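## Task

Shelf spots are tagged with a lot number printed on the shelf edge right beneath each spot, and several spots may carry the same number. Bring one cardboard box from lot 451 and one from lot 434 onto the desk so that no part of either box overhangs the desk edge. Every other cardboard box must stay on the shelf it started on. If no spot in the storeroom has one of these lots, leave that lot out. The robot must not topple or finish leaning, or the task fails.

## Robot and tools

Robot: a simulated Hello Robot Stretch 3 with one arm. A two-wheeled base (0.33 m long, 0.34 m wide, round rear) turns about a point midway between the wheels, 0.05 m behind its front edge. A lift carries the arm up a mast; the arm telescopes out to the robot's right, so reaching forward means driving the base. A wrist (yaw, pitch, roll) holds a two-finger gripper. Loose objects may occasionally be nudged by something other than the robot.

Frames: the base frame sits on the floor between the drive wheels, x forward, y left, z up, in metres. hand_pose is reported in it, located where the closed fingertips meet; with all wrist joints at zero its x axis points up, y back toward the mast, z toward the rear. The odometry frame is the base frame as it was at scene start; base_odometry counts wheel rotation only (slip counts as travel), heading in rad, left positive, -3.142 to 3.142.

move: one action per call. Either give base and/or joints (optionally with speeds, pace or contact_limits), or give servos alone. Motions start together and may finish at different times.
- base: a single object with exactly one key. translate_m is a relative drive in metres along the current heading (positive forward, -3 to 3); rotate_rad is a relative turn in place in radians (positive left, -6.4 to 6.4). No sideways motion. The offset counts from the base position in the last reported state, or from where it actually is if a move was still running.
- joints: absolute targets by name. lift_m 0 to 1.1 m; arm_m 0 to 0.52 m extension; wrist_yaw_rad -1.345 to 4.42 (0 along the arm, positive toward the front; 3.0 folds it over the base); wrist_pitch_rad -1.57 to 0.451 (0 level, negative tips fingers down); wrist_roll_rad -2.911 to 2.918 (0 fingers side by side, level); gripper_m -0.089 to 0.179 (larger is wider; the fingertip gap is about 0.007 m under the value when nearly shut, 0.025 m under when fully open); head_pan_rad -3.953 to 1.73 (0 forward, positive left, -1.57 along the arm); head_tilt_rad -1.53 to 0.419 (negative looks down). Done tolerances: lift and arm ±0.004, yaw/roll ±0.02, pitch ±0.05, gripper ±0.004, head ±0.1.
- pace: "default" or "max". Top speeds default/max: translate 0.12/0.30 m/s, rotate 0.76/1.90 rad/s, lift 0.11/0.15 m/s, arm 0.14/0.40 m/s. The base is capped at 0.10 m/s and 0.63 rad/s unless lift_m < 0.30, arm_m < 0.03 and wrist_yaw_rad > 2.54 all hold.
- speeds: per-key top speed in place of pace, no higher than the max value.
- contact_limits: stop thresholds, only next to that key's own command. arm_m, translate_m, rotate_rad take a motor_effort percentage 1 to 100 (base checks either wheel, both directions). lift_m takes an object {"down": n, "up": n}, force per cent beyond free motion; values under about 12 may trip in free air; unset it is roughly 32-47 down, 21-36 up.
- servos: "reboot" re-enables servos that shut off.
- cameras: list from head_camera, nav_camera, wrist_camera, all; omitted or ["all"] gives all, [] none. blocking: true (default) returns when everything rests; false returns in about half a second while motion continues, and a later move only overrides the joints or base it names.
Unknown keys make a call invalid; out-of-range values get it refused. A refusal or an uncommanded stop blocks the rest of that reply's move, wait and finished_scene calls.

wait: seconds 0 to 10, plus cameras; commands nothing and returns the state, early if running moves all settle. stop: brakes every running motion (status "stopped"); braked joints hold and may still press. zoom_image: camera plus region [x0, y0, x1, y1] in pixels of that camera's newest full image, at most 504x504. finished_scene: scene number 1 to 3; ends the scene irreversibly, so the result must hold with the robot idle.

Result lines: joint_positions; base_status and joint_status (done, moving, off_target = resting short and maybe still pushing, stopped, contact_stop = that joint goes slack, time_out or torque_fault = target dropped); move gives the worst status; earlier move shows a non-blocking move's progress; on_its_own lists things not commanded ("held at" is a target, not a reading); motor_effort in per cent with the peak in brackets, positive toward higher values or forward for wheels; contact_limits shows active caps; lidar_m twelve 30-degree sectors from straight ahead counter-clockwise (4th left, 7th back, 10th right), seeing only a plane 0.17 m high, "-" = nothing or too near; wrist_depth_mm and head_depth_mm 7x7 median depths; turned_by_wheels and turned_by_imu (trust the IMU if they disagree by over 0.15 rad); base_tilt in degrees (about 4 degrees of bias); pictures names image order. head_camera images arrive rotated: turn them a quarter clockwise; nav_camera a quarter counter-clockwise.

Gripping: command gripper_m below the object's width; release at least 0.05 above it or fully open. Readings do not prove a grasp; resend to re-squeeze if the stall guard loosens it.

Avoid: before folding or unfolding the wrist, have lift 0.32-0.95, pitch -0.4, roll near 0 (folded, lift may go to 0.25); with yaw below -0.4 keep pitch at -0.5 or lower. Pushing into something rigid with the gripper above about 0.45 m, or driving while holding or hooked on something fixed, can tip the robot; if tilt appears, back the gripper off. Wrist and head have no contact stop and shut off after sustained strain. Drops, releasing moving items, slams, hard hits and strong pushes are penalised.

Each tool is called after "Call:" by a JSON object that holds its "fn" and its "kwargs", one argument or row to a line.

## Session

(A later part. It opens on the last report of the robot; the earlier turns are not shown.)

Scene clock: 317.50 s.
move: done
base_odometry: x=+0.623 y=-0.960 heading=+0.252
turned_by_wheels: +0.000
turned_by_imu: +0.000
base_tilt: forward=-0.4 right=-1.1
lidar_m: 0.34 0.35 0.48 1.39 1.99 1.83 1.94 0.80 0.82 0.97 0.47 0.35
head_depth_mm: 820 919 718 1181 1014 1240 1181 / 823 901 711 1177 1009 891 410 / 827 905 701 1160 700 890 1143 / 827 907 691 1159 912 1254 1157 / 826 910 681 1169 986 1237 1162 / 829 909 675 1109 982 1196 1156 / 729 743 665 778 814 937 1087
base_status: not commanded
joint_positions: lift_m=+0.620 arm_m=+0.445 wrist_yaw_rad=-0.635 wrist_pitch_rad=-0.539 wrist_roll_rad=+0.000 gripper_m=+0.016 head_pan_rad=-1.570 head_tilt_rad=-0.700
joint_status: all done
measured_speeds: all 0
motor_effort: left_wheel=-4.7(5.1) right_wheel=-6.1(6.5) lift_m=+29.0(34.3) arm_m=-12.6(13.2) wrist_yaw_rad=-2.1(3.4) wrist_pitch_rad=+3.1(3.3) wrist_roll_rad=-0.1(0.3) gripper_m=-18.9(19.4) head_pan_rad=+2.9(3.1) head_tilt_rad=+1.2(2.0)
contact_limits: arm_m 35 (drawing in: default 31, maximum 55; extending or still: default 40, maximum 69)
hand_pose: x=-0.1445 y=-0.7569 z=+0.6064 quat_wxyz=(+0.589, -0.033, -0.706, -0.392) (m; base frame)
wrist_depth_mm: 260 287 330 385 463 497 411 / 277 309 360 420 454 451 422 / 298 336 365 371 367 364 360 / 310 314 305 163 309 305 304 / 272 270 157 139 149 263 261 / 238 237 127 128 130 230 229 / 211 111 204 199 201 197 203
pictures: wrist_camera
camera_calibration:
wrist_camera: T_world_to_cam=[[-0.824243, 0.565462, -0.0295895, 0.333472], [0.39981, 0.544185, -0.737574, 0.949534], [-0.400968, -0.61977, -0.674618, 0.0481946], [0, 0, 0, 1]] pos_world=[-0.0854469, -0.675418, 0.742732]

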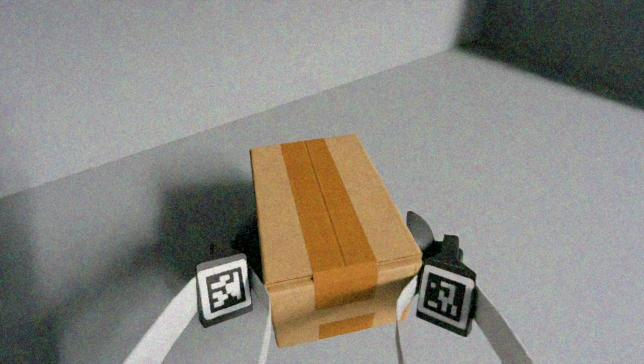

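Call:
{"fn": "move", "kwargs": {
  "joints": {"arm_m": 0.0},
  "cameras": []
}}

Call:
{"fn": "move", "kwargs": {
  "base": {"translate_m": -0.7},
  "joints": {"wrist_yaw_rad": 0.0, "lift_m": 0.88},
  "cameras": []
}}

Call:
{"fn": "move", "kwargs": {
  "base": {"rotate_rad": -1.59},
  "cameras": ["wrist_camera"]
}}

Call:
{"fn": "move", "kwargs": {
  "base": {"translate_m": -1.3},
  "cameras": ["head_camera", "wrist_camera"]
}}

Scene clock: 350.77 s.
move: done
base_odometry: x=+0.623 y=-0.960 heading=+0.252
turned_by_wheels: +0.000
turned_by_imu: +0.000
base_tilt: forward=-0.3 right=-1.2
lidar_m: 0.34 0.35 0.48 1.39 2.00 1.83 1.94 0.79 0.82 0.97 0.47 0.35
head_depth_mm: 821 920 716 1182 1016 1250 1182 / 822 907 710 1185 1013 1267 636 / 828 902 701 1190 998 1267 618 / 827 907 691 1177 992 1261 1164 / 828 914 682 1167 985 1242 1158 / 830 911 675 1117 983 1200 1151 / 727 745 666 781 816 937 1092
base_status: not commanded
joint_positions: lift_m=+0.620 arm_m=+0.001 wrist_yaw_rad=-0.635 wrist_pitch_rad=-0.540 wrist_roll_rad=+0.000 gripper_m=+0.016 head_pan_rad=-1.570 head_tilt_rad=-0.700
joint_status: all done
measured_speeds: all 0
motor_effort: left_wheel=-4.5(5.3) right_wheel=-5.4(6.8) lift_m=+28.0(28.6) arm_m=-12.8(15.1) wrist_yaw_rad=-3.3(4.0) wrist_pitch_rad=+3.2(3.3) wrist_roll_rad=-0.1(0.5) gripper_m=-18.6(19.4) head_pan_rad=+2.7(3.3) head_tilt_rad=-0.1(1.2)
hand_pose: x=-0.1445 y=-0.3125 z=+0.6063 quat_wxyz=(+0.589, -0.033, -0.706, -0.392) (m; base frame)
wrist_depth_mm: 574 602 640 618 578 566 - / 481 480 475 468 512 - - / 387 381 392 416 747 - - / 329 347 164 164 799 - - / - - 144 138 148 936 943 / - - 128 128 130 856 857 / - 102 673 718 740 736 740
pictures: none
No camera images: "cameras" was empty.

Scene clock: 358.87 s.
move: done
base_odometry: x=-0.055 y=-1.134 heading=+0.252
turned_by_wheels: +0.000
turned_by_imu: +0.000
base_tilt: forward=-0.2 right=-1.3
lidar_m: 1.03 1.07 1.49 3.73 1.33 1.28 1.24 0.97 1.02 0.54 1.04 1.06
head_depth_mm: 813 906 716 1162 983 - - / 814 909 704 1167 1006 - - / 815 897 700 1167 997 393 - / 795 882 657 1133 523 309 - / 438 493 564 653 741 941 1129 / 433 493 581 1152 949 1238 1155 / 821 901 665 1151 975 1232 1155
base_status: done
joint_positions: lift_m=+0.880 arm_m=+0.001 wrist_yaw_rad=-0.003 wrist_pitch_rad=-0.540 wrist_roll_rad=+0.000 gripper_m=+0.016 head_pan_rad=-1.570 head_tilt_rad=-0.700
joint_status: all done
measured_speeds: all 0
motor_effort: left_wheel=-3.8(12.5) right_wheel=-7.8(12.6) lift_m=+31.4(34.6) arm_m=+0.0(13.5) wrist_yaw_rad=+2.1(6.1) wrist_pitch_rad=+3.3(3.4) wrist_roll_rad=-0.1(0.3) gripper_m=-18.7(19.2) head_pan_rad=+2.1(3.1) head_tilt_rad=-0.6(1.3)
hand_pose: x=-0.0222 y=-0.3529 z=+0.8663 quat_wxyz=(+0.681, +0.188, -0.681, -0.190) (m; base frame)
wrist_depth_mm: - - 289 447 - - - / - - 322 458 - - - / 875 861 356 350 813 803 807 / 728 726 395 163 699 684 673 / 625 620 153 139 149 603 595 / - 570 127 128 130 538 538 / - 102 - 148 - 108 -
pictures: none
No camera images: "cameras" was empty.

Scene clock: 362.50 s.
move: done
base_odometry: x=-0.055 y=-1.134 heading=-1.338
turned_by_wheels: -1.590
turned_by_imu: -1.564
base_tilt: forward=-0.4 right=-1.4
lidar_m: 0.54 1.04 1.07 1.03 1.07 1.49 3.74 1.33 1.29 1.24 0.98 1.03
head_depth_mm: 1029 1150 1306 1501 1685 - - / 1030 1139 1306 1520 1669 - - / 1032 1151 1304 1505 1660 393 - / 1033 1152 1319 1518 523 309 - / 1039 1153 1315 1513 1663 1353 1183 / 1036 1159 1325 1555 1682 1385 1178 / 1048 1180 1347 1557 1668 1375 1175
base_status: done
joint_positions: lift_m=+0.880 arm_m=+0.001 wrist_yaw_rad=-0.003 wrist_pitch_rad=-0.540 wrist_roll_rad=+0.000 gripper_m=+0.016 head_pan_rad=-1.570 head_tilt_rad=-0.700
joint_status: not commanded
measured_speeds: all 0
motor_effort: left_wheel=+8.2(12.0) right_wheel=-10.1(12.9) lift_m=+30.9(31.7) arm_m=-1.3(3.0) wrist_yaw_rad=+2.2(3.3) wrist_pitch_rad=+3.3(3.4) wrist_roll_rad=+0.1(0.3) gripper_m=-18.7(19.3) head_pan_rad=+2.1(2.6) head_tilt_rad=-0.4(1.8)
hand_pose: x=-0.0221 y=-0.3529 z=+0.8663 quat_wxyz=(+0.682, +0.188, -0.681, -0.190) (m; base frame)
wrist_depth_mm: - - - - - - - / - - - - - - - / - - - - - - - / 735 - - 163 - - - / 670 - 150 139 149 - - / - - 128 128 131 - - / - 102 988 - - - -
pictures: wrist_camera
camera_calibration:
wrist_camera: T_world_to_cam=[[-0.999089, -0.0307157, -0.0296177, -0.000610255], [0.00107294, 0.675819, -0.737067, 0.90957], [0.0426557, -0.736427, -0.675171, 0.492099], [0, 0, 0, 1]] pos_world=[-0.0225764, -0.252328, 1.00265]

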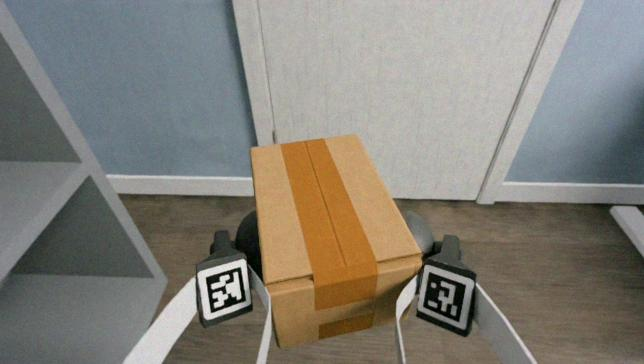

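Scene clock: 376.60 s.
move: done
base_odometry: x=-0.355 y=+0.131 heading=-1.337
turned_by_wheels: +0.000
turned_by_imu: -0.001
base_tilt: forward=-0.2 right=-1.2
lidar_m: 1.83 1.47 1.08 1.05 1.09 1.50 2.46 1.28 0.64 0.82 0.83 1.76
head_depth_mm: 1035 1162 1259 983 766 - - / 1036 1159 1263 969 759 - - / 1037 1161 1262 962 756 393 - / 1033 1156 1257 955 524 310 - / 1035 1155 1246 947 744 1350 1186 / 1039 1157 1246 938 737 1348 1156 / 1040 1162 1298 934 732 1385 1176
base_status: done
joint_positions: lift_m=+0.880 arm_m=+0.001 wrist_yaw_rad=-0.003 wrist_pitch_rad=-0.540 wrist_roll_rad=+0.000 gripper_m=+0.016 head_pan_rad=-1.570 head_tilt_rad=-0.700
joint_status: not commanded
measured_speeds: all 0
motor_effort: left_wheel=-1.9(9.8) right_wheel=-10.1(15.2) lift_m=+29.6(31.3) arm_m=-11.8(13.4) wrist_yaw_rad=+0.7(3.4) wrist_pitch_rad=+3.2(3.4) wrist_roll_rad=-0.1(0.4) gripper_m=-18.8(19.6) head_pan_rad=+1.5(2.5) head_tilt_rad=-2.2(2.7)
hand_pose: x=-0.0221 y=-0.3529 z=+0.8663 quat_wxyz=(+0.682, +0.188, -0.681, -0.190) (m; base frame)
wrist_depth_mm: - - - - - - - / - - - - - - - / - - - 182 - - - / - - - 164 - - - / - - 144 138 143 - - / - - 128 127 130 - - / - 112 - 998 - 996 -
pictures: head_camera (sideways), wrist_camera
camera_calibration:
head_camera: T_world_to_cam=[[-0.0467892, 0.602492, -0.796752, 1.05224], [0.997495, -0.0141766, -0.069298, 0.0837308], [-0.0530467, -0.797999, -0.60032, 0.737134], [0, 0, 0, 1]] pos_world=[0.00481485, -0.044547, 1.28669]
wrist_camera: T_world_to_cam=[[-0.999089, -0.0307207, -0.0296177, -0.000610781], [0.00106958, 0.675819, -0.737067, 0.909566], [0.0426594, -0.736427, -0.675171, 0.492103], [0, 0, 0, 1]] pos_world=[-0.0225759, -0.252323, 1.00265]

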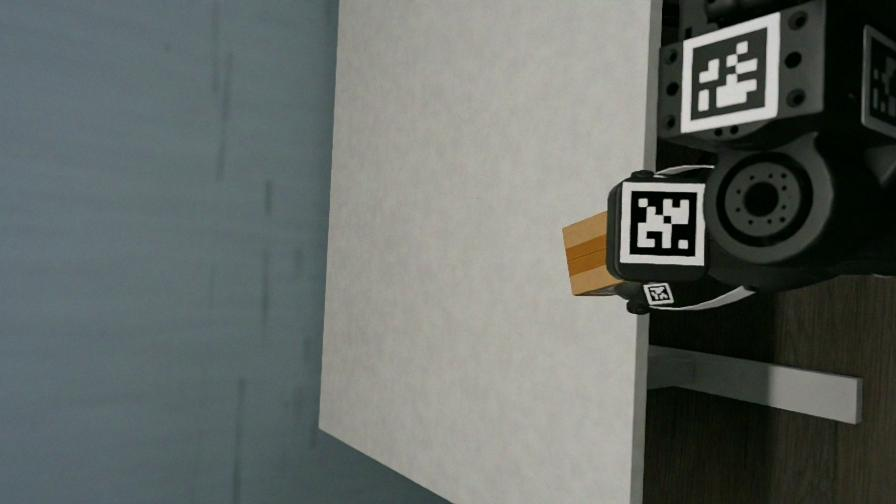

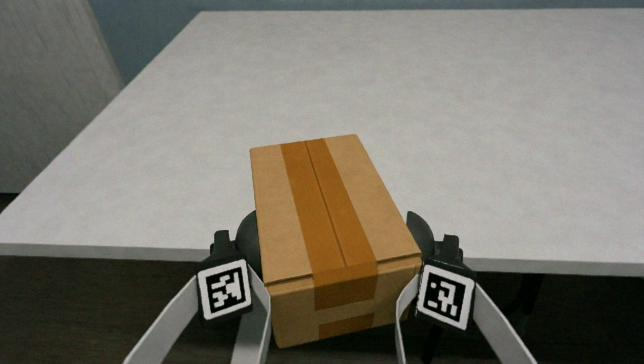

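Call:
{"fn": "move", "kwargs": {
  "joints": {"arm_m": 0.17},
  "cameras": ["head_camera"]
}}

Call:
{"fn": "move", "kwargs": {
  "joints": {"lift_m": 0.81},
  "cameras": ["wrist_camera", "head_camera"]
}}

Scene clock: 409.27 s.
move: done
base_odometry: x=-0.355 y=+0.131 heading=-1.337
turned_by_wheels: +0.000
turned_by_imu: +0.000
base_tilt: forward=-0.4 right=-1.2
lidar_m: 1.84 1.47 1.08 1.05 1.09 1.50 2.46 1.28 0.64 0.82 0.83 1.76
head_depth_mm: 1029 1153 1268 944 - - 1183 / 1032 1153 1262 335 336 1317 1200 / 1034 1154 1265 330 340 1338 1186 / 1035 1158 1253 447 361 1365 1185 / 1032 1162 1243 950 741 1354 1175 / 1039 1165 1249 938 737 1346 1150 / 1039 1166 1297 930 735 1371 1167
base_status: not commanded
joint_positions: lift_m=+0.880 arm_m=+0.170 wrist_yaw_rad=-0.003 wrist_pitch_rad=-0.541 wrist_roll_rad=+0.000 gripper_m=+0.016 head_pan_rad=-1.570 head_tilt_rad=-0.700
joint_status: all done
measured_speeds: all 0
motor_effort: left_wheel=-1.7(2.1) right_wheel=-9.9(10.9) lift_m=+28.8(29.5) arm_m=+13.0(15.1) wrist_yaw_rad=+2.0(3.4) wrist_pitch_rad=+3.5(3.5) wrist_roll_rad=+0.1(0.3) gripper_m=-18.6(19.3) head_pan_rad=+1.3(2.3) head_tilt_rad=-1.9(3.2)
hand_pose: x=-0.0221 y=-0.5223 z=+0.8662 quat_wxyz=(+0.681, +0.188, -0.681, -0.190) (m; base frame)
wrist_depth_mm: - - - - - - - / - - - - - - - / - - - 183 - - - / - - - 163 - - - / - - 144 138 143 - - / - - 127 127 130 - - / - 102 272 271 273 121 277
pictures: head_camera (sideways)
camera_calibration:
head_camera: T_world_to_cam=[[-0.0467895, 0.602492, -0.796752, 1.05224], [0.997495, -0.0141761, -0.069298, 0.0837308], [-0.0530463, -0.797999, -0.60032, 0.737134], [0, 0, 0, 1]] pos_world=[0.00481487, -0.044547, 1.28669]

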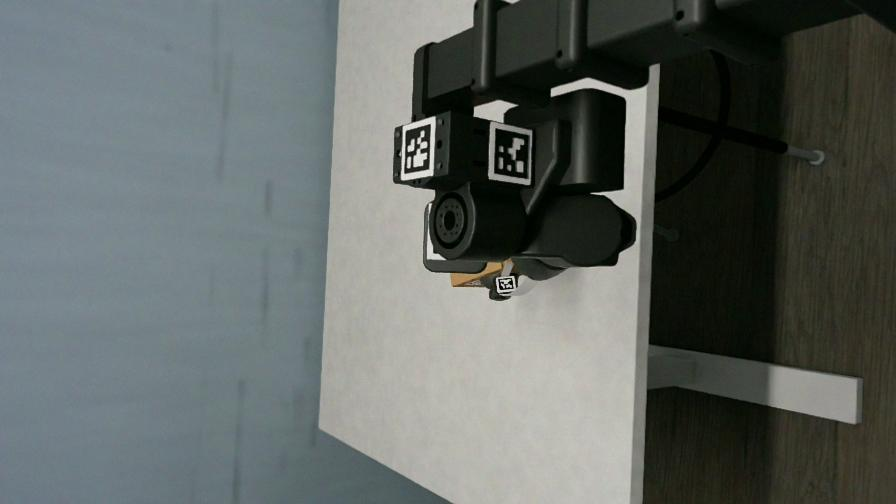

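Scene clock: 410.73 s.
move: done
base_odometry: x=-0.355 y=+0.131 heading=-1.337
turned_by_wheels: +0.000
turned_by_imu: +0.000
base_tilt: forward=-0.3 right=-1.3
lidar_m: 1.83 1.47 1.08 1.05 1.09 1.50 2.46 1.28 0.64 0.82 0.83 1.76
head_depth_mm: 1038 1155 1267 978 743 293 - / 1032 1152 1260 972 362 374 1187 / 1036 1162 1257 965 370 1304 1191 / 1033 1160 1250 956 400 1325 1185 / 1039 1161 1243 943 722 1363 1178 / 1043 1168 1241 939 737 1353 1150 / 1040 1162 1300 928 736 1372 1175
base_status: not commanded
joint_positions: lift_m=+0.810 arm_m=+0.170 wrist_yaw_rad=-0.003 wrist_pitch_rad=-0.541 wrist_roll_rad=+0.000 gripper_m=+0.016 head_pan_rad=-1.570 head_tilt_rad=-0.700
joint_status: all done
measured_speeds: all 0
motor_effort: left_wheel=-1.7(2.0) right_wheel=-10.0(11.0) lift_m=+24.3(28.0) arm_m=+12.0(14.0) wrist_yaw_rad=+2.7(2.7) wrist_pitch_rad=+3.5(3.5) wrist_roll_rad=+0.1(0.3) gripper_m=-18.5(19.2) head_pan_rad=+1.3(2.0) head_tilt_rad=-2.5(3.3)
hand_pose: x=-0.0221 y=-0.5223 z=+0.7962 quat_wxyz=(+0.681, +0.188, -0.681, -0.190) (m; base frame)
wrist_depth_mm: - - - - - - - / - - - - - - - / - - - 183 - - - / - - - 163 - - - / 271 275 152 139 147 265 265 / 242 241 127 128 130 235 233 / 215 111 208 202 206 201 208
pictures: head_camera (sideways), wrist_camera
camera_calibration:
head_camera: T_world_to_cam=[[-0.0467893, 0.602492, -0.796752, 1.05224], [0.997495, -0.0141765, -0.069298, 0.0837308], [-0.0530466, -0.797999, -0.60032, 0.737134], [0, 0, 0, 1]] pos_world=[0.00481485, -0.044547, 1.28669]
wrist_camera: T_world_to_cam=[[-0.999089, -0.0307077, -0.029632, -0.0078712], [0.00107072, 0.676133, -0.736779, 0.972296], [0.0426599, -0.73614, -0.675484, 0.320461], [0, 0, 0, 1]] pos_world=[-0.0225759, -0.421739, 0.9326]

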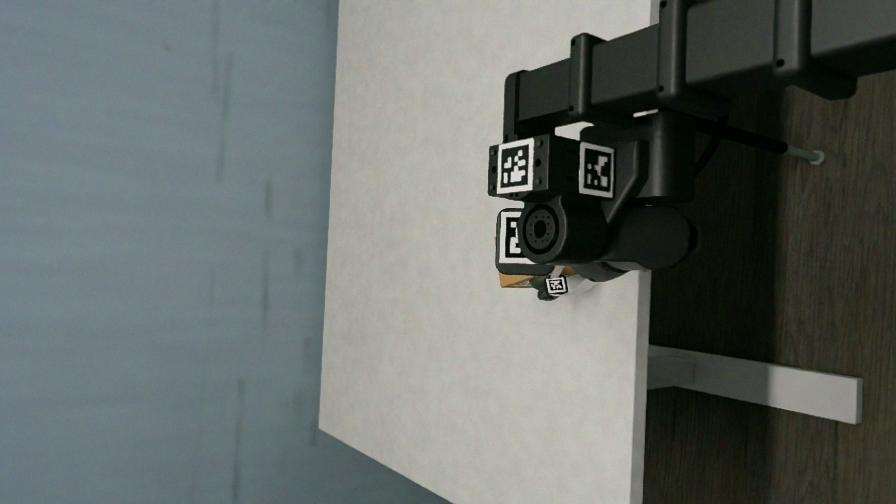

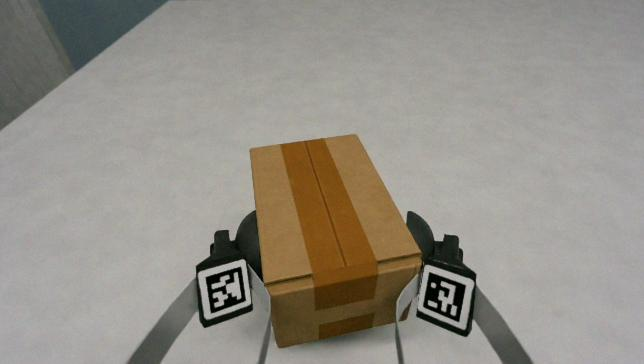

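Call:
{"fn": "move", "kwargs": {
  "joints": {"lift_m": 0.768},
  "speeds": {"lift_m": 0.025},
  "contact_limits": {"lift_m": {"down": 14}},
  "cameras": ["wrist_camera"]
}}

Scene clock: 421.93 s.
move: done
base_odometry: x=-0.355 y=+0.131 heading=-1.337
turned_by_wheels: +0.000
turned_by_imu: +0.000
base_tilt: forward=-0.3 right=-1.3
lidar_m: 1.83 1.47 1.08 1.05 1.09 1.50 2.45 1.28 0.63 0.82 0.83 1.76
head_depth_mm: 1034 1151 1254 981 766 679 294 / 1031 1151 1258 974 417 351 1121 / 1033 1159 1262 962 399 407 1187 / 1036 1156 1248 956 514 441 1188 / 1032 1153 1244 947 740 1362 1186 / 1032 1171 1253 934 737 1344 1146 / 1039 1167 1292 931 733 1372 1170
base_status: not commanded
joint_positions: lift_m=+0.768 arm_m=+0.170 wrist_yaw_rad=-0.003 wrist_pitch_rad=-0.541 wrist_roll_rad=+0.000 gripper_m=+0.016 head_pan_rad=-1.570 head_tilt_rad=-0.700
joint_status: all done
measured_speeds: all 0
motor_effort: left_wheel=-1.8(2.3) right_wheel=-11.0(11.0) lift_m=+23.7(26.6) arm_m=+8.6(10.5) wrist_yaw_rad=+1.2(3.1) wrist_pitch_rad=+3.3(3.4) wrist_roll_rad=-0.2(0.4) gripper_m=-18.9(19.2) head_pan_rad=+1.4(2.0) head_tilt_rad=-2.9(4.1)
contact_limits: lift_m down 14 (down: maximum 72; up: maximum 65)
hand_pose: x=-0.0221 y=-0.5223 z=+0.7542 quat_wxyz=(+0.681, +0.188, -0.681, -0.190) (m; base frame)
wrist_depth_mm: - - - - - - - / - - - - - - - / - - - 183 - 276 274 / 258 257 248 163 250 248 246 / 221 220 160 139 148 214 212 / 194 193 127 128 131 188 187 / 172 111 167 152 164 160 166
pictures: wrist_camera
camera_calibration:
wrist_camera: T_world_to_cam=[[-0.999089, -0.0307076, -0.0296318, -0.00911582], [0.00107068, 0.676133, -0.736779, 0.941351], [0.0426597, -0.73614, -0.675484, 0.292091], [0, 0, 0, 1]] pos_world=[-0.0225759, -0.421739, 0.890601]

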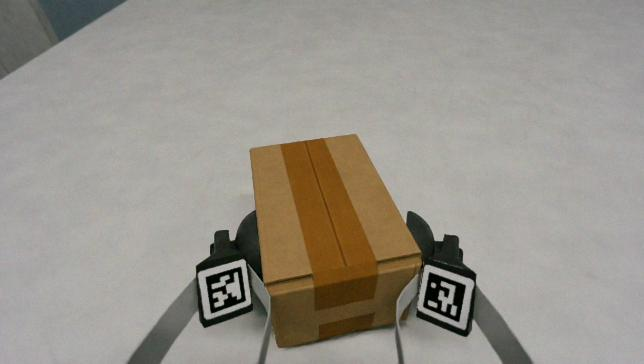

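Call:
{"fn": "move", "kwargs": {
  "joints": {"lift_m": 0.728},
  "speeds": {"lift_m": 0.02},
  "contact_limits": {"lift_m": {"down": 14}},
  "cameras": ["wrist_camera"]
}}

Scene clock: 439.17 s.
move: done
base_odometry: x=-0.355 y=+0.131 heading=-1.337
turned_by_wheels: +0.000
turned_by_imu: +0.000
base_tilt: forward=-0.2 right=-1.3
lidar_m: 1.83 1.47 1.08 1.05 1.09 1.50 2.46 1.28 0.64 0.82 0.83 1.76
head_depth_mm: 1034 1156 1258 982 766 1321 326 / 1039 1154 1264 974 758 386 332 / 1041 1161 1271 968 695 428 1196 / 1038 1163 1255 954 539 454 1192 / 1037 1160 1248 949 741 1383 1176 / 1039 1168 1247 938 740 1349 1155 / 1043 1170 1289 934 733 1378 1179
base_status: not commanded
joint_positions: lift_m=+0.728 arm_m=+0.170 wrist_yaw_rad=-0.003 wrist_pitch_rad=-0.439 wrist_roll_rad=-0.001 gripper_m=+0.016 head_pan_rad=-1.570 head_tilt_rad=-0.700
joint_status: all done
measured_speeds: all 0
on_its_own: wrist_pitch_rad is at rest, and its effort (-15.4) is outside its rest range (-8 to +12)
motor_effort: left_wheel=-1.1(2.1) right_wheel=-6.0(11.0) lift_m=+12.4(25.7) arm_m=+4.5(6.9) wrist_yaw_rad=+2.9(3.3) wrist_pitch_rad=-15.4(15.7) wrist_roll_rad=+0.2(0.3) gripper_m=-18.5(19.2) head_pan_rad=+1.1(1.8) head_tilt_rad=-3.7(3.9)
contact_limits: lift_m down 14 (down: maximum 72; up: maximum 65)
hand_pose: x=-0.0221 y=-0.5367 z=+0.7360 quat_wxyz=(+0.690, +0.153, -0.690, -0.155) (m; base frame)
wrist_depth_mm: - - - - - - - / - - - - - - - / - - - 186 - 272 271 / 249 246 236 157 240 238 236 / 205 203 190 130 134 198 197 / 176 174 127 131 130 170 169 / 152 109 147 146 149 142 148
pictures: wrist_camera
camera_calibration:
wrist_camera: T_world_to_cam=[[-0.999099, -0.0338479, -0.0256186, -0.0147566], [0.000307733, 0.597711, -0.801711, 0.943438], [0.0424488, -0.800997, -0.597162, 0.17675], [0, 0, 0, 1]] pos_world=[-0.0225365, -0.422826, 0.861535]

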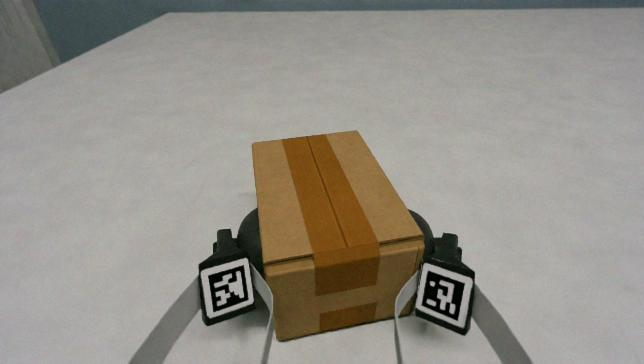

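Call:
{"fn": "move", "kwargs": {
  "joints": {"lift_m": 0.743},
  "speeds": {"lift_m": 0.03},
  "cameras": []
}}

Call:
{"fn": "move", "kwargs": {
  "joints": {"gripper_m": 0.179},
  "cameras": ["wrist_camera"]
}}

Call:
{"fn": "move", "kwargs": {
  "joints": {"lift_m": 0.88},
  "cameras": ["wrist_camera"]
}}

Call:
{"fn": "move", "kwargs": {
  "joints": {"arm_m": 0.0, "wrist_pitch_rad": -0.42},
  "cameras": ["head_camera"]
}}

Call:
{"fn": "move", "kwargs": {
  "joints": {"wrist_yaw_rad": 3.0, "gripper_m": 0.05},
  "pace": "max",
  "cameras": ["head_camera"]
}}

Scene clock: 448.80 s.
move: done
base_odometry: x=-0.355 y=+0.131 heading=-1.337
turned_by_wheels: +0.000
turned_by_imu: +0.000
base_tilt: forward=-0.3 right=-1.2
lidar_m: 1.83 1.47 1.08 1.05 1.09 1.51 2.46 1.28 0.64 0.82 0.83 1.76
head_depth_mm: 1032 1151 1259 976 762 1198 305 / 1030 1153 1265 974 738 370 324 / 1038 1160 1263 962 446 421 1195 / 1040 1156 1246 954 528 446 1187 / 1040 1163 1245 944 743 1385 1180 / 1038 1168 1247 937 735 1340 1146 / 1041 1154 1294 933 731 1378 1176
base_status: not commanded
joint_positions: lift_m=+0.743 arm_m=+0.170 wrist_yaw_rad=-0.003 wrist_pitch_rad=-0.493 wrist_roll_rad=-0.001 gripper_m=+0.016 head_pan_rad=-1.570 head_tilt_rad=-0.700
joint_status: all done
measured_speeds: all 0
motor_effort: left_wheel=-0.4(1.4) right_wheel=-4.9(6.8) lift_m=+28.7(29.9) arm_m=+1.9(2.8) wrist_yaw_rad=+1.3(3.1) wrist_pitch_rad=-5.4(15.5) wrist_roll_rad=+0.0(0.4) gripper_m=-18.1(18.8) head_pan_rad=+1.4(1.5) head_tilt_rad=-3.6(4.5)
hand_pose: x=-0.0221 y=-0.5293 z=+0.7393 quat_wxyz=(+0.686, +0.172, -0.685, -0.174) (m; base frame)
wrist_depth_mm: - - - - - - - / - - - - - - - / - 282 269 183 273 272 270 / 242 241 230 156 234 234 231 / 204 205 191 131 140 197 197 / 177 176 127 132 130 172 171 / 156 110 151 150 152 148 151
pictures: none
No camera images: "cameras" was empty.

Scene clock: 450.97 s.
move: done
base_odometry: x=-0.355 y=+0.131 heading=-1.337
turned_by_wheels: +0.000
turned_by_imu: +0.000
base_tilt: forward=-0.3 right=-1.3
lidar_m: 1.84 1.47 1.08 1.05 1.09 1.50 2.46 1.28 0.63 0.82 0.83 1.77
head_depth_mm: 1032 1159 1263 982 764 1193 305 / 1039 1155 1264 970 737 370 324 / 1041 1157 1258 963 446 421 1191 / 1035 1156 1253 954 528 444 1182 / 1038 1165 1239 946 741 1378 1186 / 1042 1162 1244 939 740 1337 1156 / 1035 1165 1307 932 731 1377 1175
base_status: not commanded
joint_positions: lift_m=+0.743 arm_m=+0.170 wrist_yaw_rad=-0.004 wrist_pitch_rad=-0.523 wrist_roll_rad=-0.001 gripper_m=+0.179 head_pan_rad=-1.570 head_tilt_rad=-0.700
joint_status: all done
measured_speeds: all 0
motor_effort: left_wheel=-0.3(1.2) right_wheel=-4.7(6.0) lift_m=+25.3(29.5) arm_m=+0.3(1.9) wrist_yaw_rad=+2.6(10.0) wrist_pitch_rad=+0.2(5.6) wrist_roll_rad=+0.3(0.4) gripper_m=+1.1(85.6) head_pan_rad=+0.9(1.9) head_tilt_rad=-3.8(4.6)
hand_pose: x=-0.0223 y=-0.5249 z=+0.7328 quat_wxyz=(+0.683, +0.182, -0.683, -0.185) (m; base frame)
wrist_depth_mm: - - - - - - - / - - - - - - - / 264 263 260 175 265 260 260 / 228 226 218 141 212 219 217 / 194 187 191 127 132 187 186 / 119 146 167 138 157 160 118 / 118 145 148 148 146 142 108
pictures: wrist_camera
camera_calibration:
wrist_camera: T_world_to_cam=[[-0.999131, -0.0302786, -0.0286468, -0.0105795], [0.00135046, 0.663387, -0.748275, 0.929062], [0.0416606, -0.747664, -0.66277, 0.260343], [0, 0, 0, 1]] pos_world=[-0.0226711, -0.421999, 0.867438]

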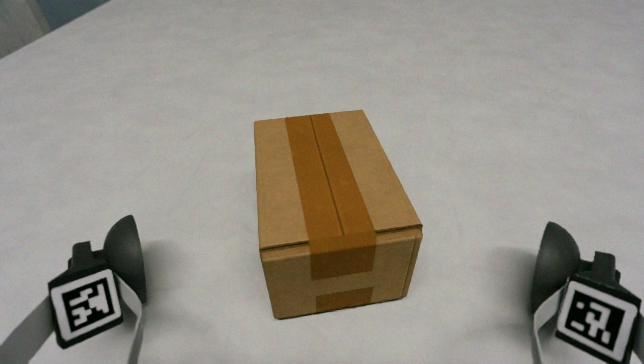

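Scene clock: 453.03 s.
move: done
base_odometry: x=-0.355 y=+0.131 heading=-1.337
turned_by_wheels: +0.000
turned_by_imu: +0.000
base_tilt: forward=-0.3 right=-1.2
lidar_m: 1.83 1.47 1.08 1.05 1.09 1.50 2.46 1.28 0.64 0.82 0.83 1.77
head_depth_mm: 1030 1148 1265 946 - - 1185 / 1035 1160 1266 334 335 1313 1207 / 1033 1155 1266 330 340 1348 1188 / 1038 1151 1253 446 362 1364 1186 / 1038 1158 1246 948 740 1380 1185 / 1037 1159 1245 934 737 1342 1161 / 1042 1168 1295 926 736 1371 1167
base_status: not commanded
joint_positions: lift_m=+0.880 arm_m=+0.170 wrist_yaw_rad=-0.003 wrist_pitch_rad=-0.531 wrist_roll_rad=-0.001 gripper_m=+0.179 head_pan_rad=-1.570 head_tilt_rad=-0.700
joint_status: all done
measured_speeds: all 0
motor_effort: left_wheel=-0.6(1.2) right_wheel=-4.8(5.4) lift_m=+29.7(34.4) arm_m=-1.4(1.5) wrist_yaw_rad=+2.8(3.3) wrist_pitch_rad=+1.6(1.8) wrist_roll_rad=+0.3(0.4) gripper_m=+0.7(1.3) head_pan_rad=+1.4(1.4) head_tilt_rad=-4.1(4.8)
hand_pose: x=-0.0222 y=-0.5236 z=+0.8681 quat_wxyz=(+0.682, +0.185, -0.682, -0.187) (m; base frame)
wrist_depth_mm: - - - - - - - / - - - - - - - / - - - - - - - / - - - - - - - / - 143 - - - - - / 119 127 - 262 - - 117 / 119 276 280 233 277 276 108
pictures: wrist_camera
camera_calibration:
wrist_camera: T_world_to_cam=[[-0.999108, -0.0307832, -0.02892, -0.00653499], [0.000880275, 0.669382, -0.742918, 1.028], [0.0422279, -0.742281, -0.668757, 0.358951], [0, 0, 0, 1]] pos_world=[-0.0225918, -0.421881, 1.00358]

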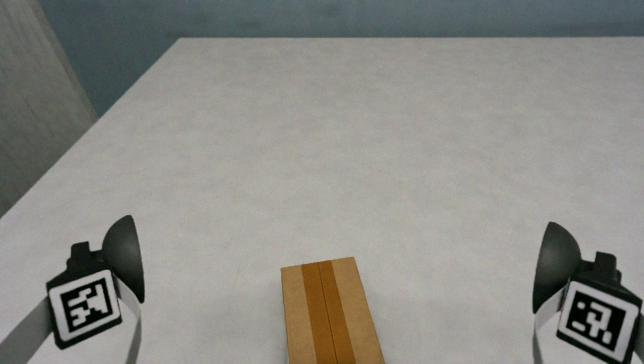

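Scene clock: 455.53 s.
move: done
base_odometry: x=-0.355 y=+0.131 heading=-1.337
turned_by_wheels: +0.000
turned_by_imu: +0.000
base_tilt: forward=-0.2 right=-1.2
lidar_m: 1.83 1.47 1.08 1.05 1.09 1.51 2.46 1.28 0.64 0.82 0.83 1.76
head_depth_mm: 1036 1153 1257 979 765 - - / 1031 1155 1265 973 759 - - / 1035 1156 1264 963 755 380 - / 1033 1159 1245 956 703 305 - / 1041 1162 1244 950 742 1328 1191 / 1041 1158 1240 938 740 1339 1150 / 1040 1163 1297 929 734 1363 1171
base_status: not commanded
joint_positions: lift_m=+0.880 arm_m=+0.001 wrist_yaw_rad=-0.003 wrist_pitch_rad=-0.440 wrist_roll_rad=-0.001 gripper_m=+0.179 head_pan_rad=-1.570 head_tilt_rad=-0.700
joint_status: all done
measured_speeds: all 0
motor_effort: left_wheel=-0.7(1.5) right_wheel=-4.9(5.7) lift_m=+25.1(29.4) arm_m=-13.2(14.6) wrist_yaw_rad=+3.0(3.4) wrist_pitch_rad=+3.3(6.1) wrist_roll_rad=+0.1(0.4) gripper_m=+0.5(1.3) head_pan_rad=+0.8(1.6) head_tilt_rad=-4.2(5.0)
hand_pose: x=-0.0222 y=-0.3671 z=+0.8878 quat_wxyz=(+0.690, +0.154, -0.690, -0.156) (m; base frame)
wrist_depth_mm: - - - - - - - / - - - - - - - / - - - - - - - / - - - 398 - - - / - 143 - 361 - - - / 119 141 - - - - 117 / 118 - - - - - 108
pictures: head_camera (sideways)
camera_calibration:
head_camera: T_world_to_cam=[[-0.0467891, 0.602492, -0.796752, 1.05224], [0.997495, -0.0141767, -0.069298, 0.0837308], [-0.0530468, -0.797999, -0.60032, 0.737134], [0, 0, 0, 1]] pos_world=[0.00481484, -0.044547, 1.28669]

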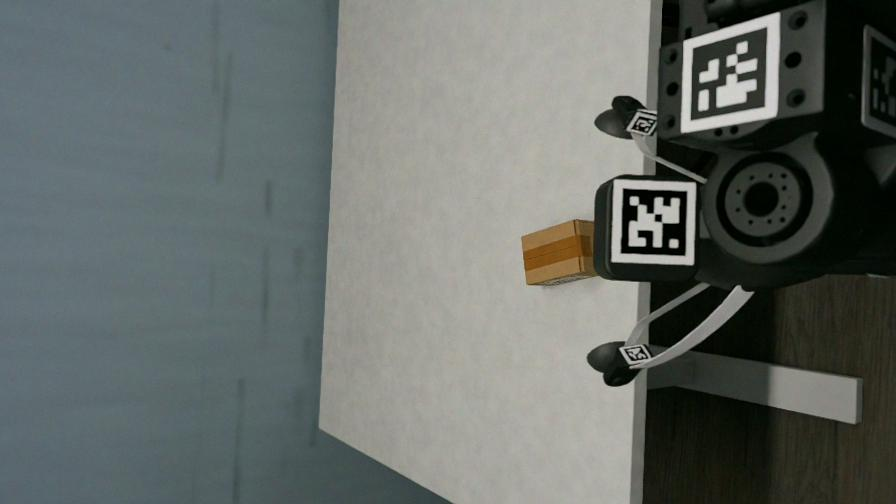

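Scene clock: 457.37 s.
move: done
base_odometry: x=-0.355 y=+0.131 heading=-1.337
turned_by_wheels: +0.000
turned_by_imu: +0.000
base_tilt: forward=-0.5 right=-1.3
lidar_m: 1.84 1.47 1.08 1.05 1.09 1.51 2.46 1.28 0.64 0.82 0.83 1.76
head_depth_mm: 1032 1154 1265 983 765 - - / 1034 1162 1262 968 759 - - / 1035 1162 1266 965 753 1414 - / 1040 1156 1244 957 705 1431 - / 1037 1161 1243 945 741 1459 - / 1042 1162 1249 936 738 1352 1175 / 1038 1165 1291 930 735 1373 1168
base_status: not commanded
joint_positions: lift_m=+0.880 arm_m=+0.001 wrist_yaw_rad=+2.997 wrist_pitch_rad=-0.440 wrist_roll_rad=-0.001 gripper_m=+0.050 head_pan_rad=-1.570 head_tilt_rad=-0.700
joint_status: all done
measured_speeds: all 0
motor_effort: left_wheel=-1.0(1.3) right_wheel=-4.7(5.2) lift_m=+26.5(26.6) arm_m=-12.0(13.6) wrist_yaw_rad=+1.8(7.3) wrist_pitch_rad=+3.2(3.3) wrist_roll_rad=+0.1(0.4) gripper_m=+0.6(82.8) head_pan_rad=+0.4(1.6) head_tilt_rad=-4.9(5.4)
hand_pose: x=+0.0107 y=+0.0737 z=+0.8878 quat_wxyz=(+0.204, +0.699, +0.104, +0.678) (m; base frame)
wrist_depth_mm: 974 139 - - - - - / - 150 - - - - - / - 166 - - - - - / - 188 - - - - - / - - 204 - - - - / - - 127 - 126 - - / - - 296 - - - -
pictures: head_camera (sideways)
camera_calibration:
head_camera: T_world_to_cam=[[-0.0467893, 0.602492, -0.796752, 1.05224], [0.997495, -0.0141765, -0.069298, 0.0837308], [-0.0530466, -0.797999, -0.60032, 0.737134], [0, 0, 0, 1]] pos_world=[0.00481485, -0.044547, 1.28669]

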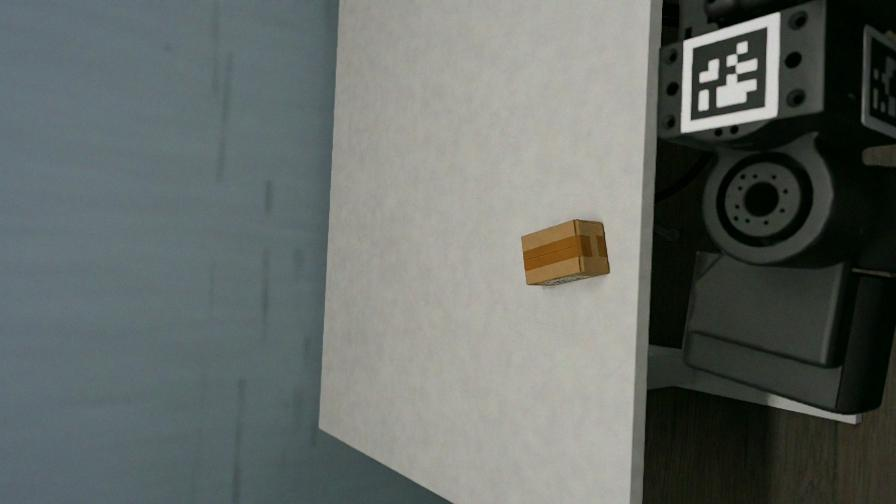

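Call:
{"fn": "move", "kwargs": {
  "joints": {"lift_m": 0.27},
  "pace": "max",
  "cameras": []
}}

Call:
{"fn": "move", "kwargs": {
  "base": {"translate_m": -1.9},
  "pace": "max",
  "cameras": []
}}

Call:
{"fn": "move", "kwargs": {
  "base": {"rotate_rad": 1.59},
  "pace": "max",
  "cameras": ["nav_camera"]
}}

Scene clock: 470.87 s.
move: done
base_odometry: x=-0.355 y=+0.131 heading=-1.337
turned_by_wheels: +0.000
turned_by_imu: +0.000
base_tilt: forward=-0.3 right=-1.2
lidar_m: 1.83 1.47 1.08 1.05 1.09 1.50 2.46 1.28 0.64 0.82 0.83 1.76
head_depth_mm: 1031 1154 1254 980 764 1337 1210 / 1036 1159 1264 966 761 1306 1200 / 1032 1158 1261 964 753 1334 1198 / 1037 1161 1249 956 706 1358 1186 / 1035 1157 1247 946 739 1372 1184 / 1040 1167 1250 940 736 1337 1156 / 1045 1167 1301 930 735 1366 1175
base_status: not commanded
joint_positions: lift_m=+0.270 arm_m=+0.001 wrist_yaw_rad=+2.997 wrist_pitch_rad=-0.439 wrist_roll_rad=-0.001 gripper_m=+0.050 head_pan_rad=-1.570 head_tilt_rad=-0.700
joint_status: all done
measured_speeds: all 0
motor_effort: left_wheel=-0.9(1.3) right_wheel=-4.1(5.8) lift_m=+26.4(29.1) arm_m=-8.9(11.7) wrist_yaw_rad=+3.0(3.4) wrist_pitch_rad=+3.0(3.2) wrist_roll_rad=+0.3(0.5) gripper_m=+0.2(1.0) head_pan_rad=+0.5(1.4) head_tilt_rad=-4.9(6.3)
hand_pose: x=+0.0107 y=+0.0739 z=+0.2781 quat_wxyz=(+0.204, +0.699, +0.104, +0.678) (m; base frame)
wrist_depth_mm: 985 139 - - - - - / - 150 - - - - - / 913 166 831 865 844 861 833 / 697 191 643 690 682 676 672 / 589 568 203 574 548 567 558 / 499 498 127 291 127 484 486 / 259 100 250 257 416 409 422
pictures: none
No camera images: "cameras" was empty.

Scene clock: 478.60 s.
move: done
base_odometry: x=-0.795 y=+1.979 heading=-1.337
turned_by_wheels: +0.000
turned_by_imu: -0.002
base_tilt: forward=-0.2 right=-1.2
lidar_m: 3.72 1.50 1.17 2.14 0.80 0.59 0.57 0.59 0.81 1.23 1.19 1.14
head_depth_mm: 1017 1139 1291 1449 1544 1380 1208 / 1015 1135 1283 1492 1664 1411 1193 / 1019 1136 1291 1499 1652 1407 1195 / 1021 1143 1292 1495 1640 1396 1184 / 1017 1141 1292 1502 1648 1392 1182 / 1021 1144 1295 1509 1649 1393 1175 / 1020 1144 1299 1501 1651 1379 1170
base_status: done
joint_positions: lift_m=+0.270 arm_m=+0.001 wrist_yaw_rad=+2.997 wrist_pitch_rad=-0.439 wrist_roll_rad=-0.001 gripper_m=+0.050 head_pan_rad=-1.570 head_tilt_rad=-0.700
joint_status: not commanded
measured_speeds: all 0
motor_effort: left_wheel=-0.8(11.1) right_wheel=-7.9(17.4) lift_m=+27.8(31.1) arm_m=-5.5(9.1) wrist_yaw_rad=+1.8(3.4) wrist_pitch_rad=+3.1(3.1) wrist_roll_rad=+0.1(0.5) gripper_m=+0.8(0.9) head_pan_rad=+0.4(1.2) head_tilt_rad=-5.8(6.3)
hand_pose: x=+0.0106 y=+0.0739 z=+0.2781 quat_wxyz=(+0.203, +0.699, +0.104, +0.678) (m; base frame)
wrist_depth_mm: - 139 - - - - - / - 150 - - - - - / 807 166 793 874 861 858 828 / 705 192 643 688 680 676 663 / 586 567 203 578 549 567 561 / 498 497 127 293 127 488 481 / 261 100 251 256 414 409 419
pictures: none
No camera images: "cameras" was empty.

Scene clock: 480.70 s.
move: done
base_odometry: x=-0.795 y=+1.979 heading=+0.252
turned_by_wheels: +1.590
turned_by_imu: +1.558
base_tilt: forward=-0.4 right=-1.3
lidar_m: 2.13 0.80 0.59 0.57 0.59 0.81 1.23 1.19 1.14 3.75 1.50 1.16
head_depth_mm: 3548 3132 1462 2138 1735 1421 1204 / 3531 3796 3016 2189 1726 1420 1194 / 3558 3901 3041 2169 1703 1397 1190 / 3536 3804 3054 2161 1694 1407 1193 / 3603 3968 2940 2164 1691 1394 1177 / 3610 3736 2930 2124 1667 1379 1177 / 3054 3114 2846 2094 1664 1373 1171
base_status: done
joint_positions: lift_m=+0.270 arm_m=+0.001 wrist_yaw_rad=+2.997 wrist_pitch_rad=-0.439 wrist_roll_rad=-0.001 gripper_m=+0.050 head_pan_rad=-1.570 head_tilt_rad=-0.700
joint_status: not commanded
measured_speeds: all 0
motor_effort: left_wheel=-6.7(14.8) right_wheel=+7.4(14.4) lift_m=+28.1(31.5) arm_m=-12.9(13.2) wrist_yaw_rad=+1.4(3.1) wrist_pitch_rad=+3.1(3.1) wrist_roll_rad=+0.3(0.4) gripper_m=+0.5(1.0) head_pan_rad=+0.4(0.9) head_tilt_rad=-4.4(6.0)
hand_pose: x=+0.0106 y=+0.0739 z=+0.2781 quat_wxyz=(+0.203, +0.699, +0.104, +0.678) (m; base frame)
wrist_depth_mm: - 140 - - - - - / - 150 - - - - - / 651 166 199 691 707 737 754 / 677 192 646 698 692 678 673 / 588 560 204 570 551 572 566 / 502 500 127 291 127 481 475 / 260 100 251 257 414 413 423
pictures: nav_camera (sideways)
camera_calibration:
nav_camera: T_world_to_cam=[[0.0175662, -0.624108, 0.781141, -0.973261], [-0.999788, -0.019385, 0.00699508, 0.0471717], [0.0107767, -0.781098, -0.624316, 0.765618], [0, 0, 0, 1]] pos_world=[0.0560073, -0.00848312, 1.23791]

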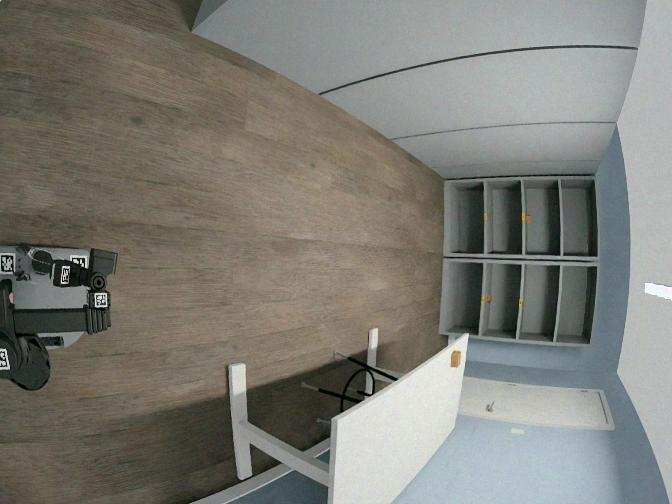

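Call:
{"fn": "zoom_image", "kwargs": {
  "camera": "nav_camera",
  "region": [430, 160, 610, 350]
}}

Call:
{"fn": "move", "kwargs": {
  "base": {"translate_m": 2.0},
  "joints": {"head_tilt_rad": -0.8},
  "pace": "max",
  "cameras": ["nav_camera"]
}}

Scaled by 2.653 from the camera's 672x504 image, which has a finer 792x594 frame.

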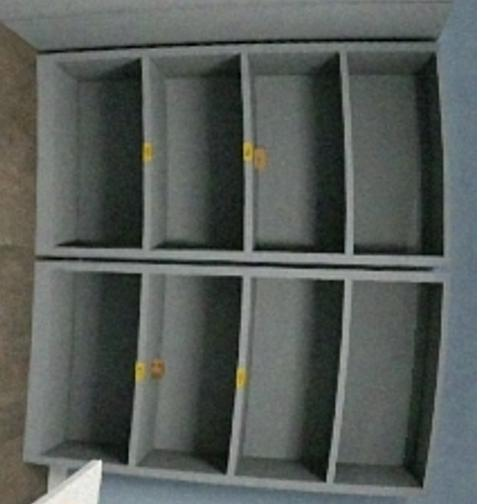

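Scene clock: 499.30 s.
move: done
base_odometry: x=+1.142 y=+2.478 heading=+0.252
turned_by_wheels: +0.000
turned_by_imu: +0.002
base_tilt: forward=-0.3 right=-1.2
lidar_m: 0.54 0.57 0.57 0.55 0.57 0.79 2.24 0.67 0.67 2.04 0.76 0.56
head_depth_mm: 1747 1381 1436 1690 1500 1295 1163 / 2640 2194 2391 1832 1584 1331 1151 / 3646 3280 2500 1936 1570 1329 1145 / 3673 3441 2490 1907 1556 1319 1146 / 3579 3370 2438 1893 1550 1312 1144 / 2266 2368 2246 1897 1543 1303 1137 / 1542 1576 1613 1635 1491 1296 1131
base_status: done
joint_positions: lift_m=+0.270 arm_m=+0.001 wrist_yaw_rad=+2.997 wrist_pitch_rad=-0.439 wrist_roll_rad=-0.001 gripper_m=+0.050 head_pan_rad=-1.570 head_tilt_rad=-0.801
joint_status: all done
measured_speeds: all 0
motor_effort: left_wheel=+0.1(12.0) right_wheel=+3.7(17.1) lift_m=+30.1(31.4) arm_m=-7.2(11.6) wrist_yaw_rad=+2.1(3.0) wrist_pitch_rad=+3.0(3.2) wrist_roll_rad=+0.3(0.5) gripper_m=+0.2(1.1) head_pan_rad=-0.7(0.9) head_tilt_rad=-1.8(10.0)
hand_pose: x=+0.0106 y=+0.0739 z=+0.2781 quat_wxyz=(+0.203, +0.699, +0.104, +0.678) (m; base frame)
wrist_depth_mm: - 139 - - - - 586 / - 150 - - - - 619 / - 166 195 681 694 708 647 / 660 193 642 694 688 678 624 / 583 561 203 583 549 570 557 / 505 499 127 292 127 481 478 / 259 100 250 257 415 413 419
pictures: nav_camera (sideways)
camera_calibration:
nav_camera: T_world_to_cam=[[0.0176307, -0.6992, 0.714709, -0.886677], [-0.999787, -0.0199942, 0.00510281, 0.049636], [0.0107221, -0.714647, -0.699403, 0.863287], [0, 0, 0, 1]] pos_world=[0.0560019, -0.00202632, 1.23725]

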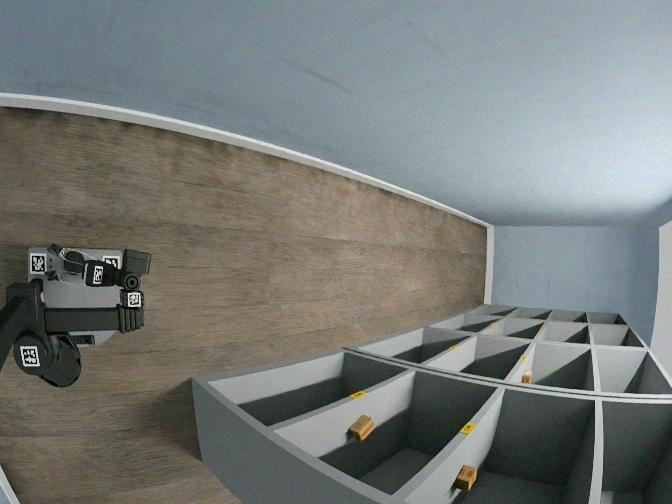

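Call:
{"fn": "move", "kwargs": {
  "base": {"rotate_rad": -1.59},
  "pace": "max",
  "cameras": []
}}

Call:
{"fn": "move", "kwargs": {
  "base": {"translate_m": 1.0},
  "pace": "max",
  "cameras": ["head_camera", "nav_camera"]
}}

Scene clock: 509.63 s.
move: done
base_odometry: x=+1.142 y=+2.478 heading=-1.337
turned_by_wheels: -1.590
turned_by_imu: -1.559
base_tilt: forward=-0.3 right=-1.1
lidar_m: 2.02 0.77 0.56 0.54 0.57 0.57 0.55 0.57 0.79 2.23 0.67 0.67
head_depth_mm: 1650 1594 1555 1516 1476 1313 1157 / 2539 2410 2215 1887 1582 1344 1156 / 2800 3113 2524 1930 1578 1334 1152 / 2779 3136 2457 1909 1568 1322 1146 / 2832 3062 2443 1888 1548 1310 1144 / 2784 3102 2398 1879 1532 1307 1138 / 2677 3012 2394 1879 1455 1297 1126
base_status: done
joint_positions: lift_m=+0.270 arm_m=+0.001 wrist_yaw_rad=+2.997 wrist_pitch_rad=-0.439 wrist_roll_rad=-0.001 gripper_m=+0.050 head_pan_rad=-1.570 head_tilt_rad=-0.801
joint_status: not commanded
measured_speeds: all 0
motor_effort: left_wheel=+5.3(15.3) right_wheel=-7.6(14.8) lift_m=+29.3(29.8) arm_m=-13.5(13.5) wrist_yaw_rad=+2.0(3.2) wrist_pitch_rad=+3.0(3.1) wrist_roll_rad=+0.3(0.5) gripper_m=+0.6(1.0) head_pan_rad=-0.7(0.8) head_tilt_rad=+1.1(1.9)
hand_pose: x=+0.0106 y=+0.0739 z=+0.2781 quat_wxyz=(+0.203, +0.699, +0.104, +0.678) (m; base frame)
wrist_depth_mm: 521 139 537 551 570 579 589 / 571 150 588 613 627 635 662 / 617 166 630 664 685 697 713 / 663 192 650 693 688 676 676 / 587 562 203 568 549 560 559 / 496 495 127 294 127 483 483 / 260 100 250 255 413 414 418
pictures: none
No camera images: "cameras" was empty.

Scene clock: 514.30 s.
move: done
base_odometry: x=+1.373 y=+1.505 heading=-1.337
turned_by_wheels: +0.000
turned_by_imu: +0.001
base_tilt: forward=-0.3 right=-1.1
lidar_m: 1.98 0.75 0.55 0.53 0.56 0.76 1.55 0.68 0.69 0.93 0.60 1.34
head_depth_mm: 770 827 581 1104 930 1201 1159 / 770 815 576 1126 924 1229 1158 / 774 798 571 1122 903 1222 1149 / 776 789 563 1112 896 1214 1144 / 778 778 555 1109 909 1229 1139 / 778 766 550 1098 901 1231 1136 / 780 755 566 1022 891 1140 1130
base_status: done
joint_positions: lift_m=+0.270 arm_m=+0.001 wrist_yaw_rad=+2.997 wrist_pitch_rad=-0.439 wrist_roll_rad=-0.001 gripper_m=+0.050 head_pan_rad=-1.570 head_tilt_rad=-0.800
joint_status: not commanded
measured_speeds: all 0
motor_effort: left_wheel=+3.2(15.8) right_wheel=+2.6(10.6) lift_m=+27.9(29.5) arm_m=-11.8(13.1) wrist_yaw_rad=+2.1(3.2) wrist_pitch_rad=+3.0(3.1) wrist_roll_rad=+0.2(0.5) gripper_m=+0.6(0.8) head_pan_rad=-0.2(1.2) head_tilt_rad=+2.7(3.2)
hand_pose: x=+0.0106 y=+0.0739 z=+0.2781 quat_wxyz=(+0.203, +0.699, +0.104, +0.678) (m; base frame)
wrist_depth_mm: 513 140 535 549 552 576 590 / 559 150 583 598 608 630 642 / 613 166 623 655 667 693 705 / 656 192 639 679 690 679 674 / 591 563 203 571 547 560 556 / 499 498 127 293 127 486 483 / 260 100 251 255 411 411 420
pictures: head_camera (sideways), nav_camera (sideways)
camera_calibration:
head_camera: T_world_to_cam=[[-0.0468549, 0.679063, -0.732584, 0.968599], [0.997489, -0.00717787, -0.0704513, 0.0852233], [-0.0530992, -0.734045, -0.677021, 0.836908], [0, 0, 0, 1]] pos_world=[0.00481345, -0.0427997, 1.28219]
nav_camera: T_world_to_cam=[[0.0176301, -0.698574, 0.715321, -0.887474], [-0.999787, -0.0199896, 0.00511957, 0.0496141], [0.0107226, -0.715259, -0.698778, 0.862473], [0, 0, 0, 1]] pos_world=[0.0560019, -0.0020829, 1.23725]

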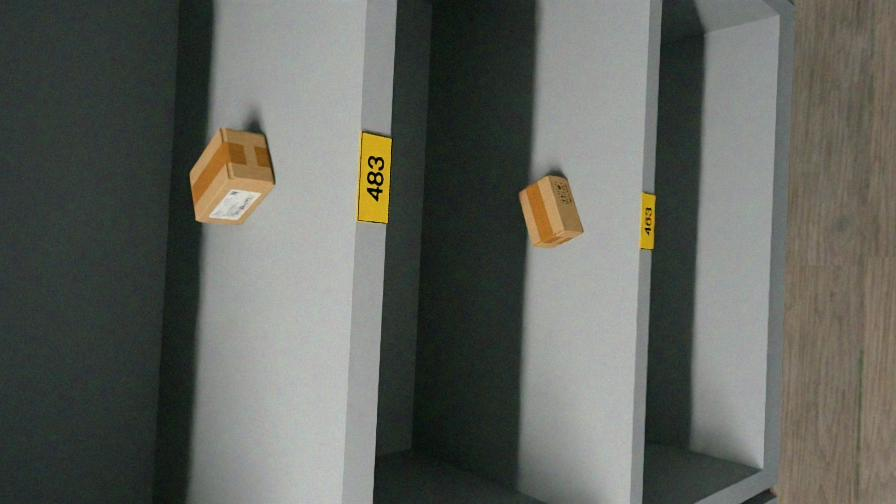

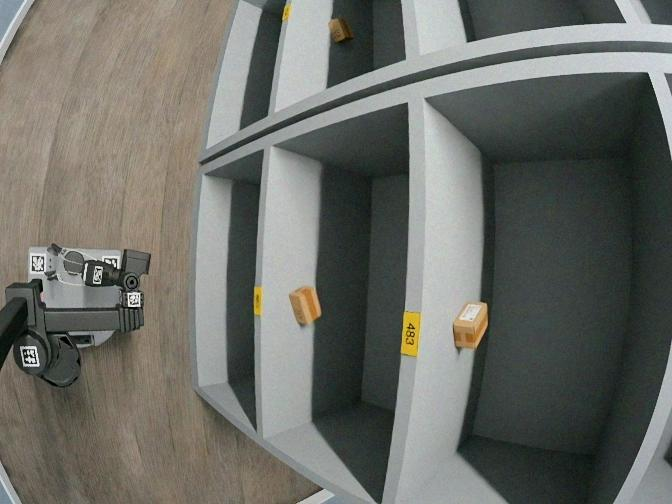

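Call:
{"fn": "move", "kwargs": {
  "base": {"translate_m": 0.9},
  "pace": "max",
  "cameras": ["head_camera"]
}}

Call:
{"fn": "zoom_image", "kwargs": {
  "camera": "head_camera",
  "region": [300, 60, 700, 340]
}}

Scene clock: 523.27 s.
move: done
base_odometry: x=+1.581 y=+0.630 heading=-1.338
turned_by_wheels: +0.000
turned_by_imu: +0.001
base_tilt: forward=-0.3 right=-1.2
lidar_m: 1.93 0.73 0.54 0.52 0.54 0.75 2.15 0.69 0.66 0.94 0.63 1.36
head_depth_mm: 781 826 581 1109 931 1161 1161 / 783 815 575 1138 926 1228 1162 / 786 802 570 1124 915 1247 1151 / 787 790 565 1118 908 1245 1145 / 788 780 579 1103 908 1232 1138 / 788 770 575 1101 901 1231 1130 / 789 756 569 1060 896 1184 1127
base_status: done
joint_positions: lift_m=+0.270 arm_m=+0.001 wrist_yaw_rad=+2.998 wrist_pitch_rad=-0.439 wrist_roll_rad=-0.001 gripper_m=+0.050 head_pan_rad=-1.570 head_tilt_rad=-0.800
joint_status: not commanded
measured_speeds: all 0
motor_effort: left_wheel=+1.5(15.6) right_wheel=+6.5(10.9) lift_m=+27.4(28.1) arm_m=-9.1(11.1) wrist_yaw_rad=+1.8(3.6) wrist_pitch_rad=+3.0(3.1) wrist_roll_rad=+0.3(0.5) gripper_m=+0.4(1.1) head_pan_rad=-0.4(1.3) head_tilt_rad=+1.8(2.8)
hand_pose: x=+0.0106 y=+0.0739 z=+0.2781 quat_wxyz=(+0.203, +0.699, +0.104, +0.678) (m; base frame)
wrist_depth_mm: 501 140 525 534 554 561 573 / 549 150 559 586 603 612 627 / 602 166 610 647 658 669 689 / 645 193 645 668 683 684 686 / 587 567 203 575 554 561 560 / 499 498 127 293 126 482 481 / 260 100 252 256 414 410 419
pictures: head_camera (sideways)
camera_calibration:
head_camera: T_world_to_cam=[[-0.0468545, 0.679063, -0.732583, 0.968599], [0.997489, -0.00717845, -0.0704513, 0.0852233], [-0.0530997, -0.734045, -0.677022, 0.836908], [0, 0, 0, 1]] pos_world=[0.00481343, -0.0427997, 1.28219]

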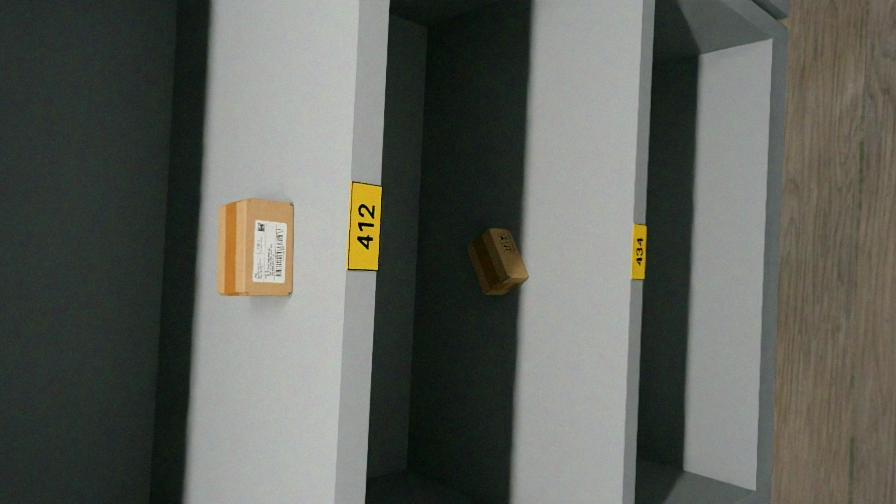

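Scaled by 1.260 from the camera's 896x504 image, which has a finer 1280x720 frame.

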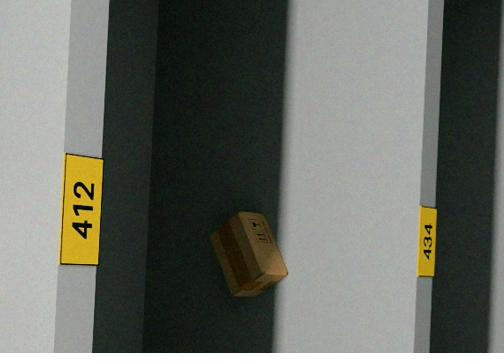

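Call:
{"fn": "zoom_image", "kwargs": {
  "camera": "head_camera",
  "region": [600, 200, 680, 300]
}}

Call:
{"fn": "zoom_image", "kwargs": {
  "camera": "head_camera",
  "region": [450, 210, 550, 310]
}}

Scaled by 5.040 from the camera's 896x504 image, which has a finer 1280x720 frame.

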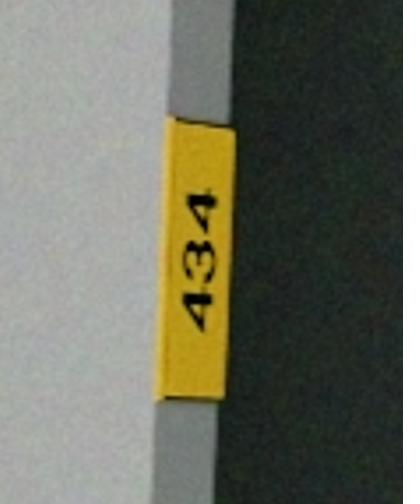

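Scaled by 5.040 from the camera's 896x504 image, which has a finer 1280x720 frame.

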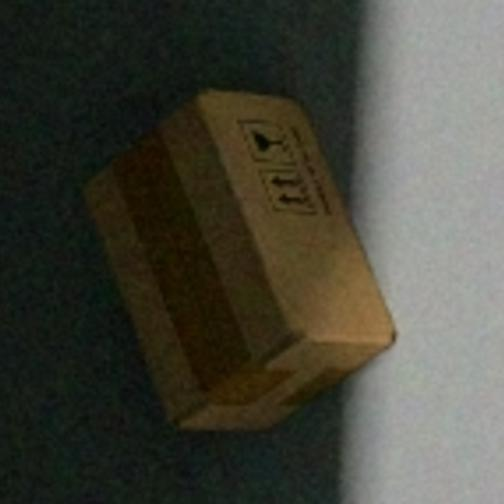

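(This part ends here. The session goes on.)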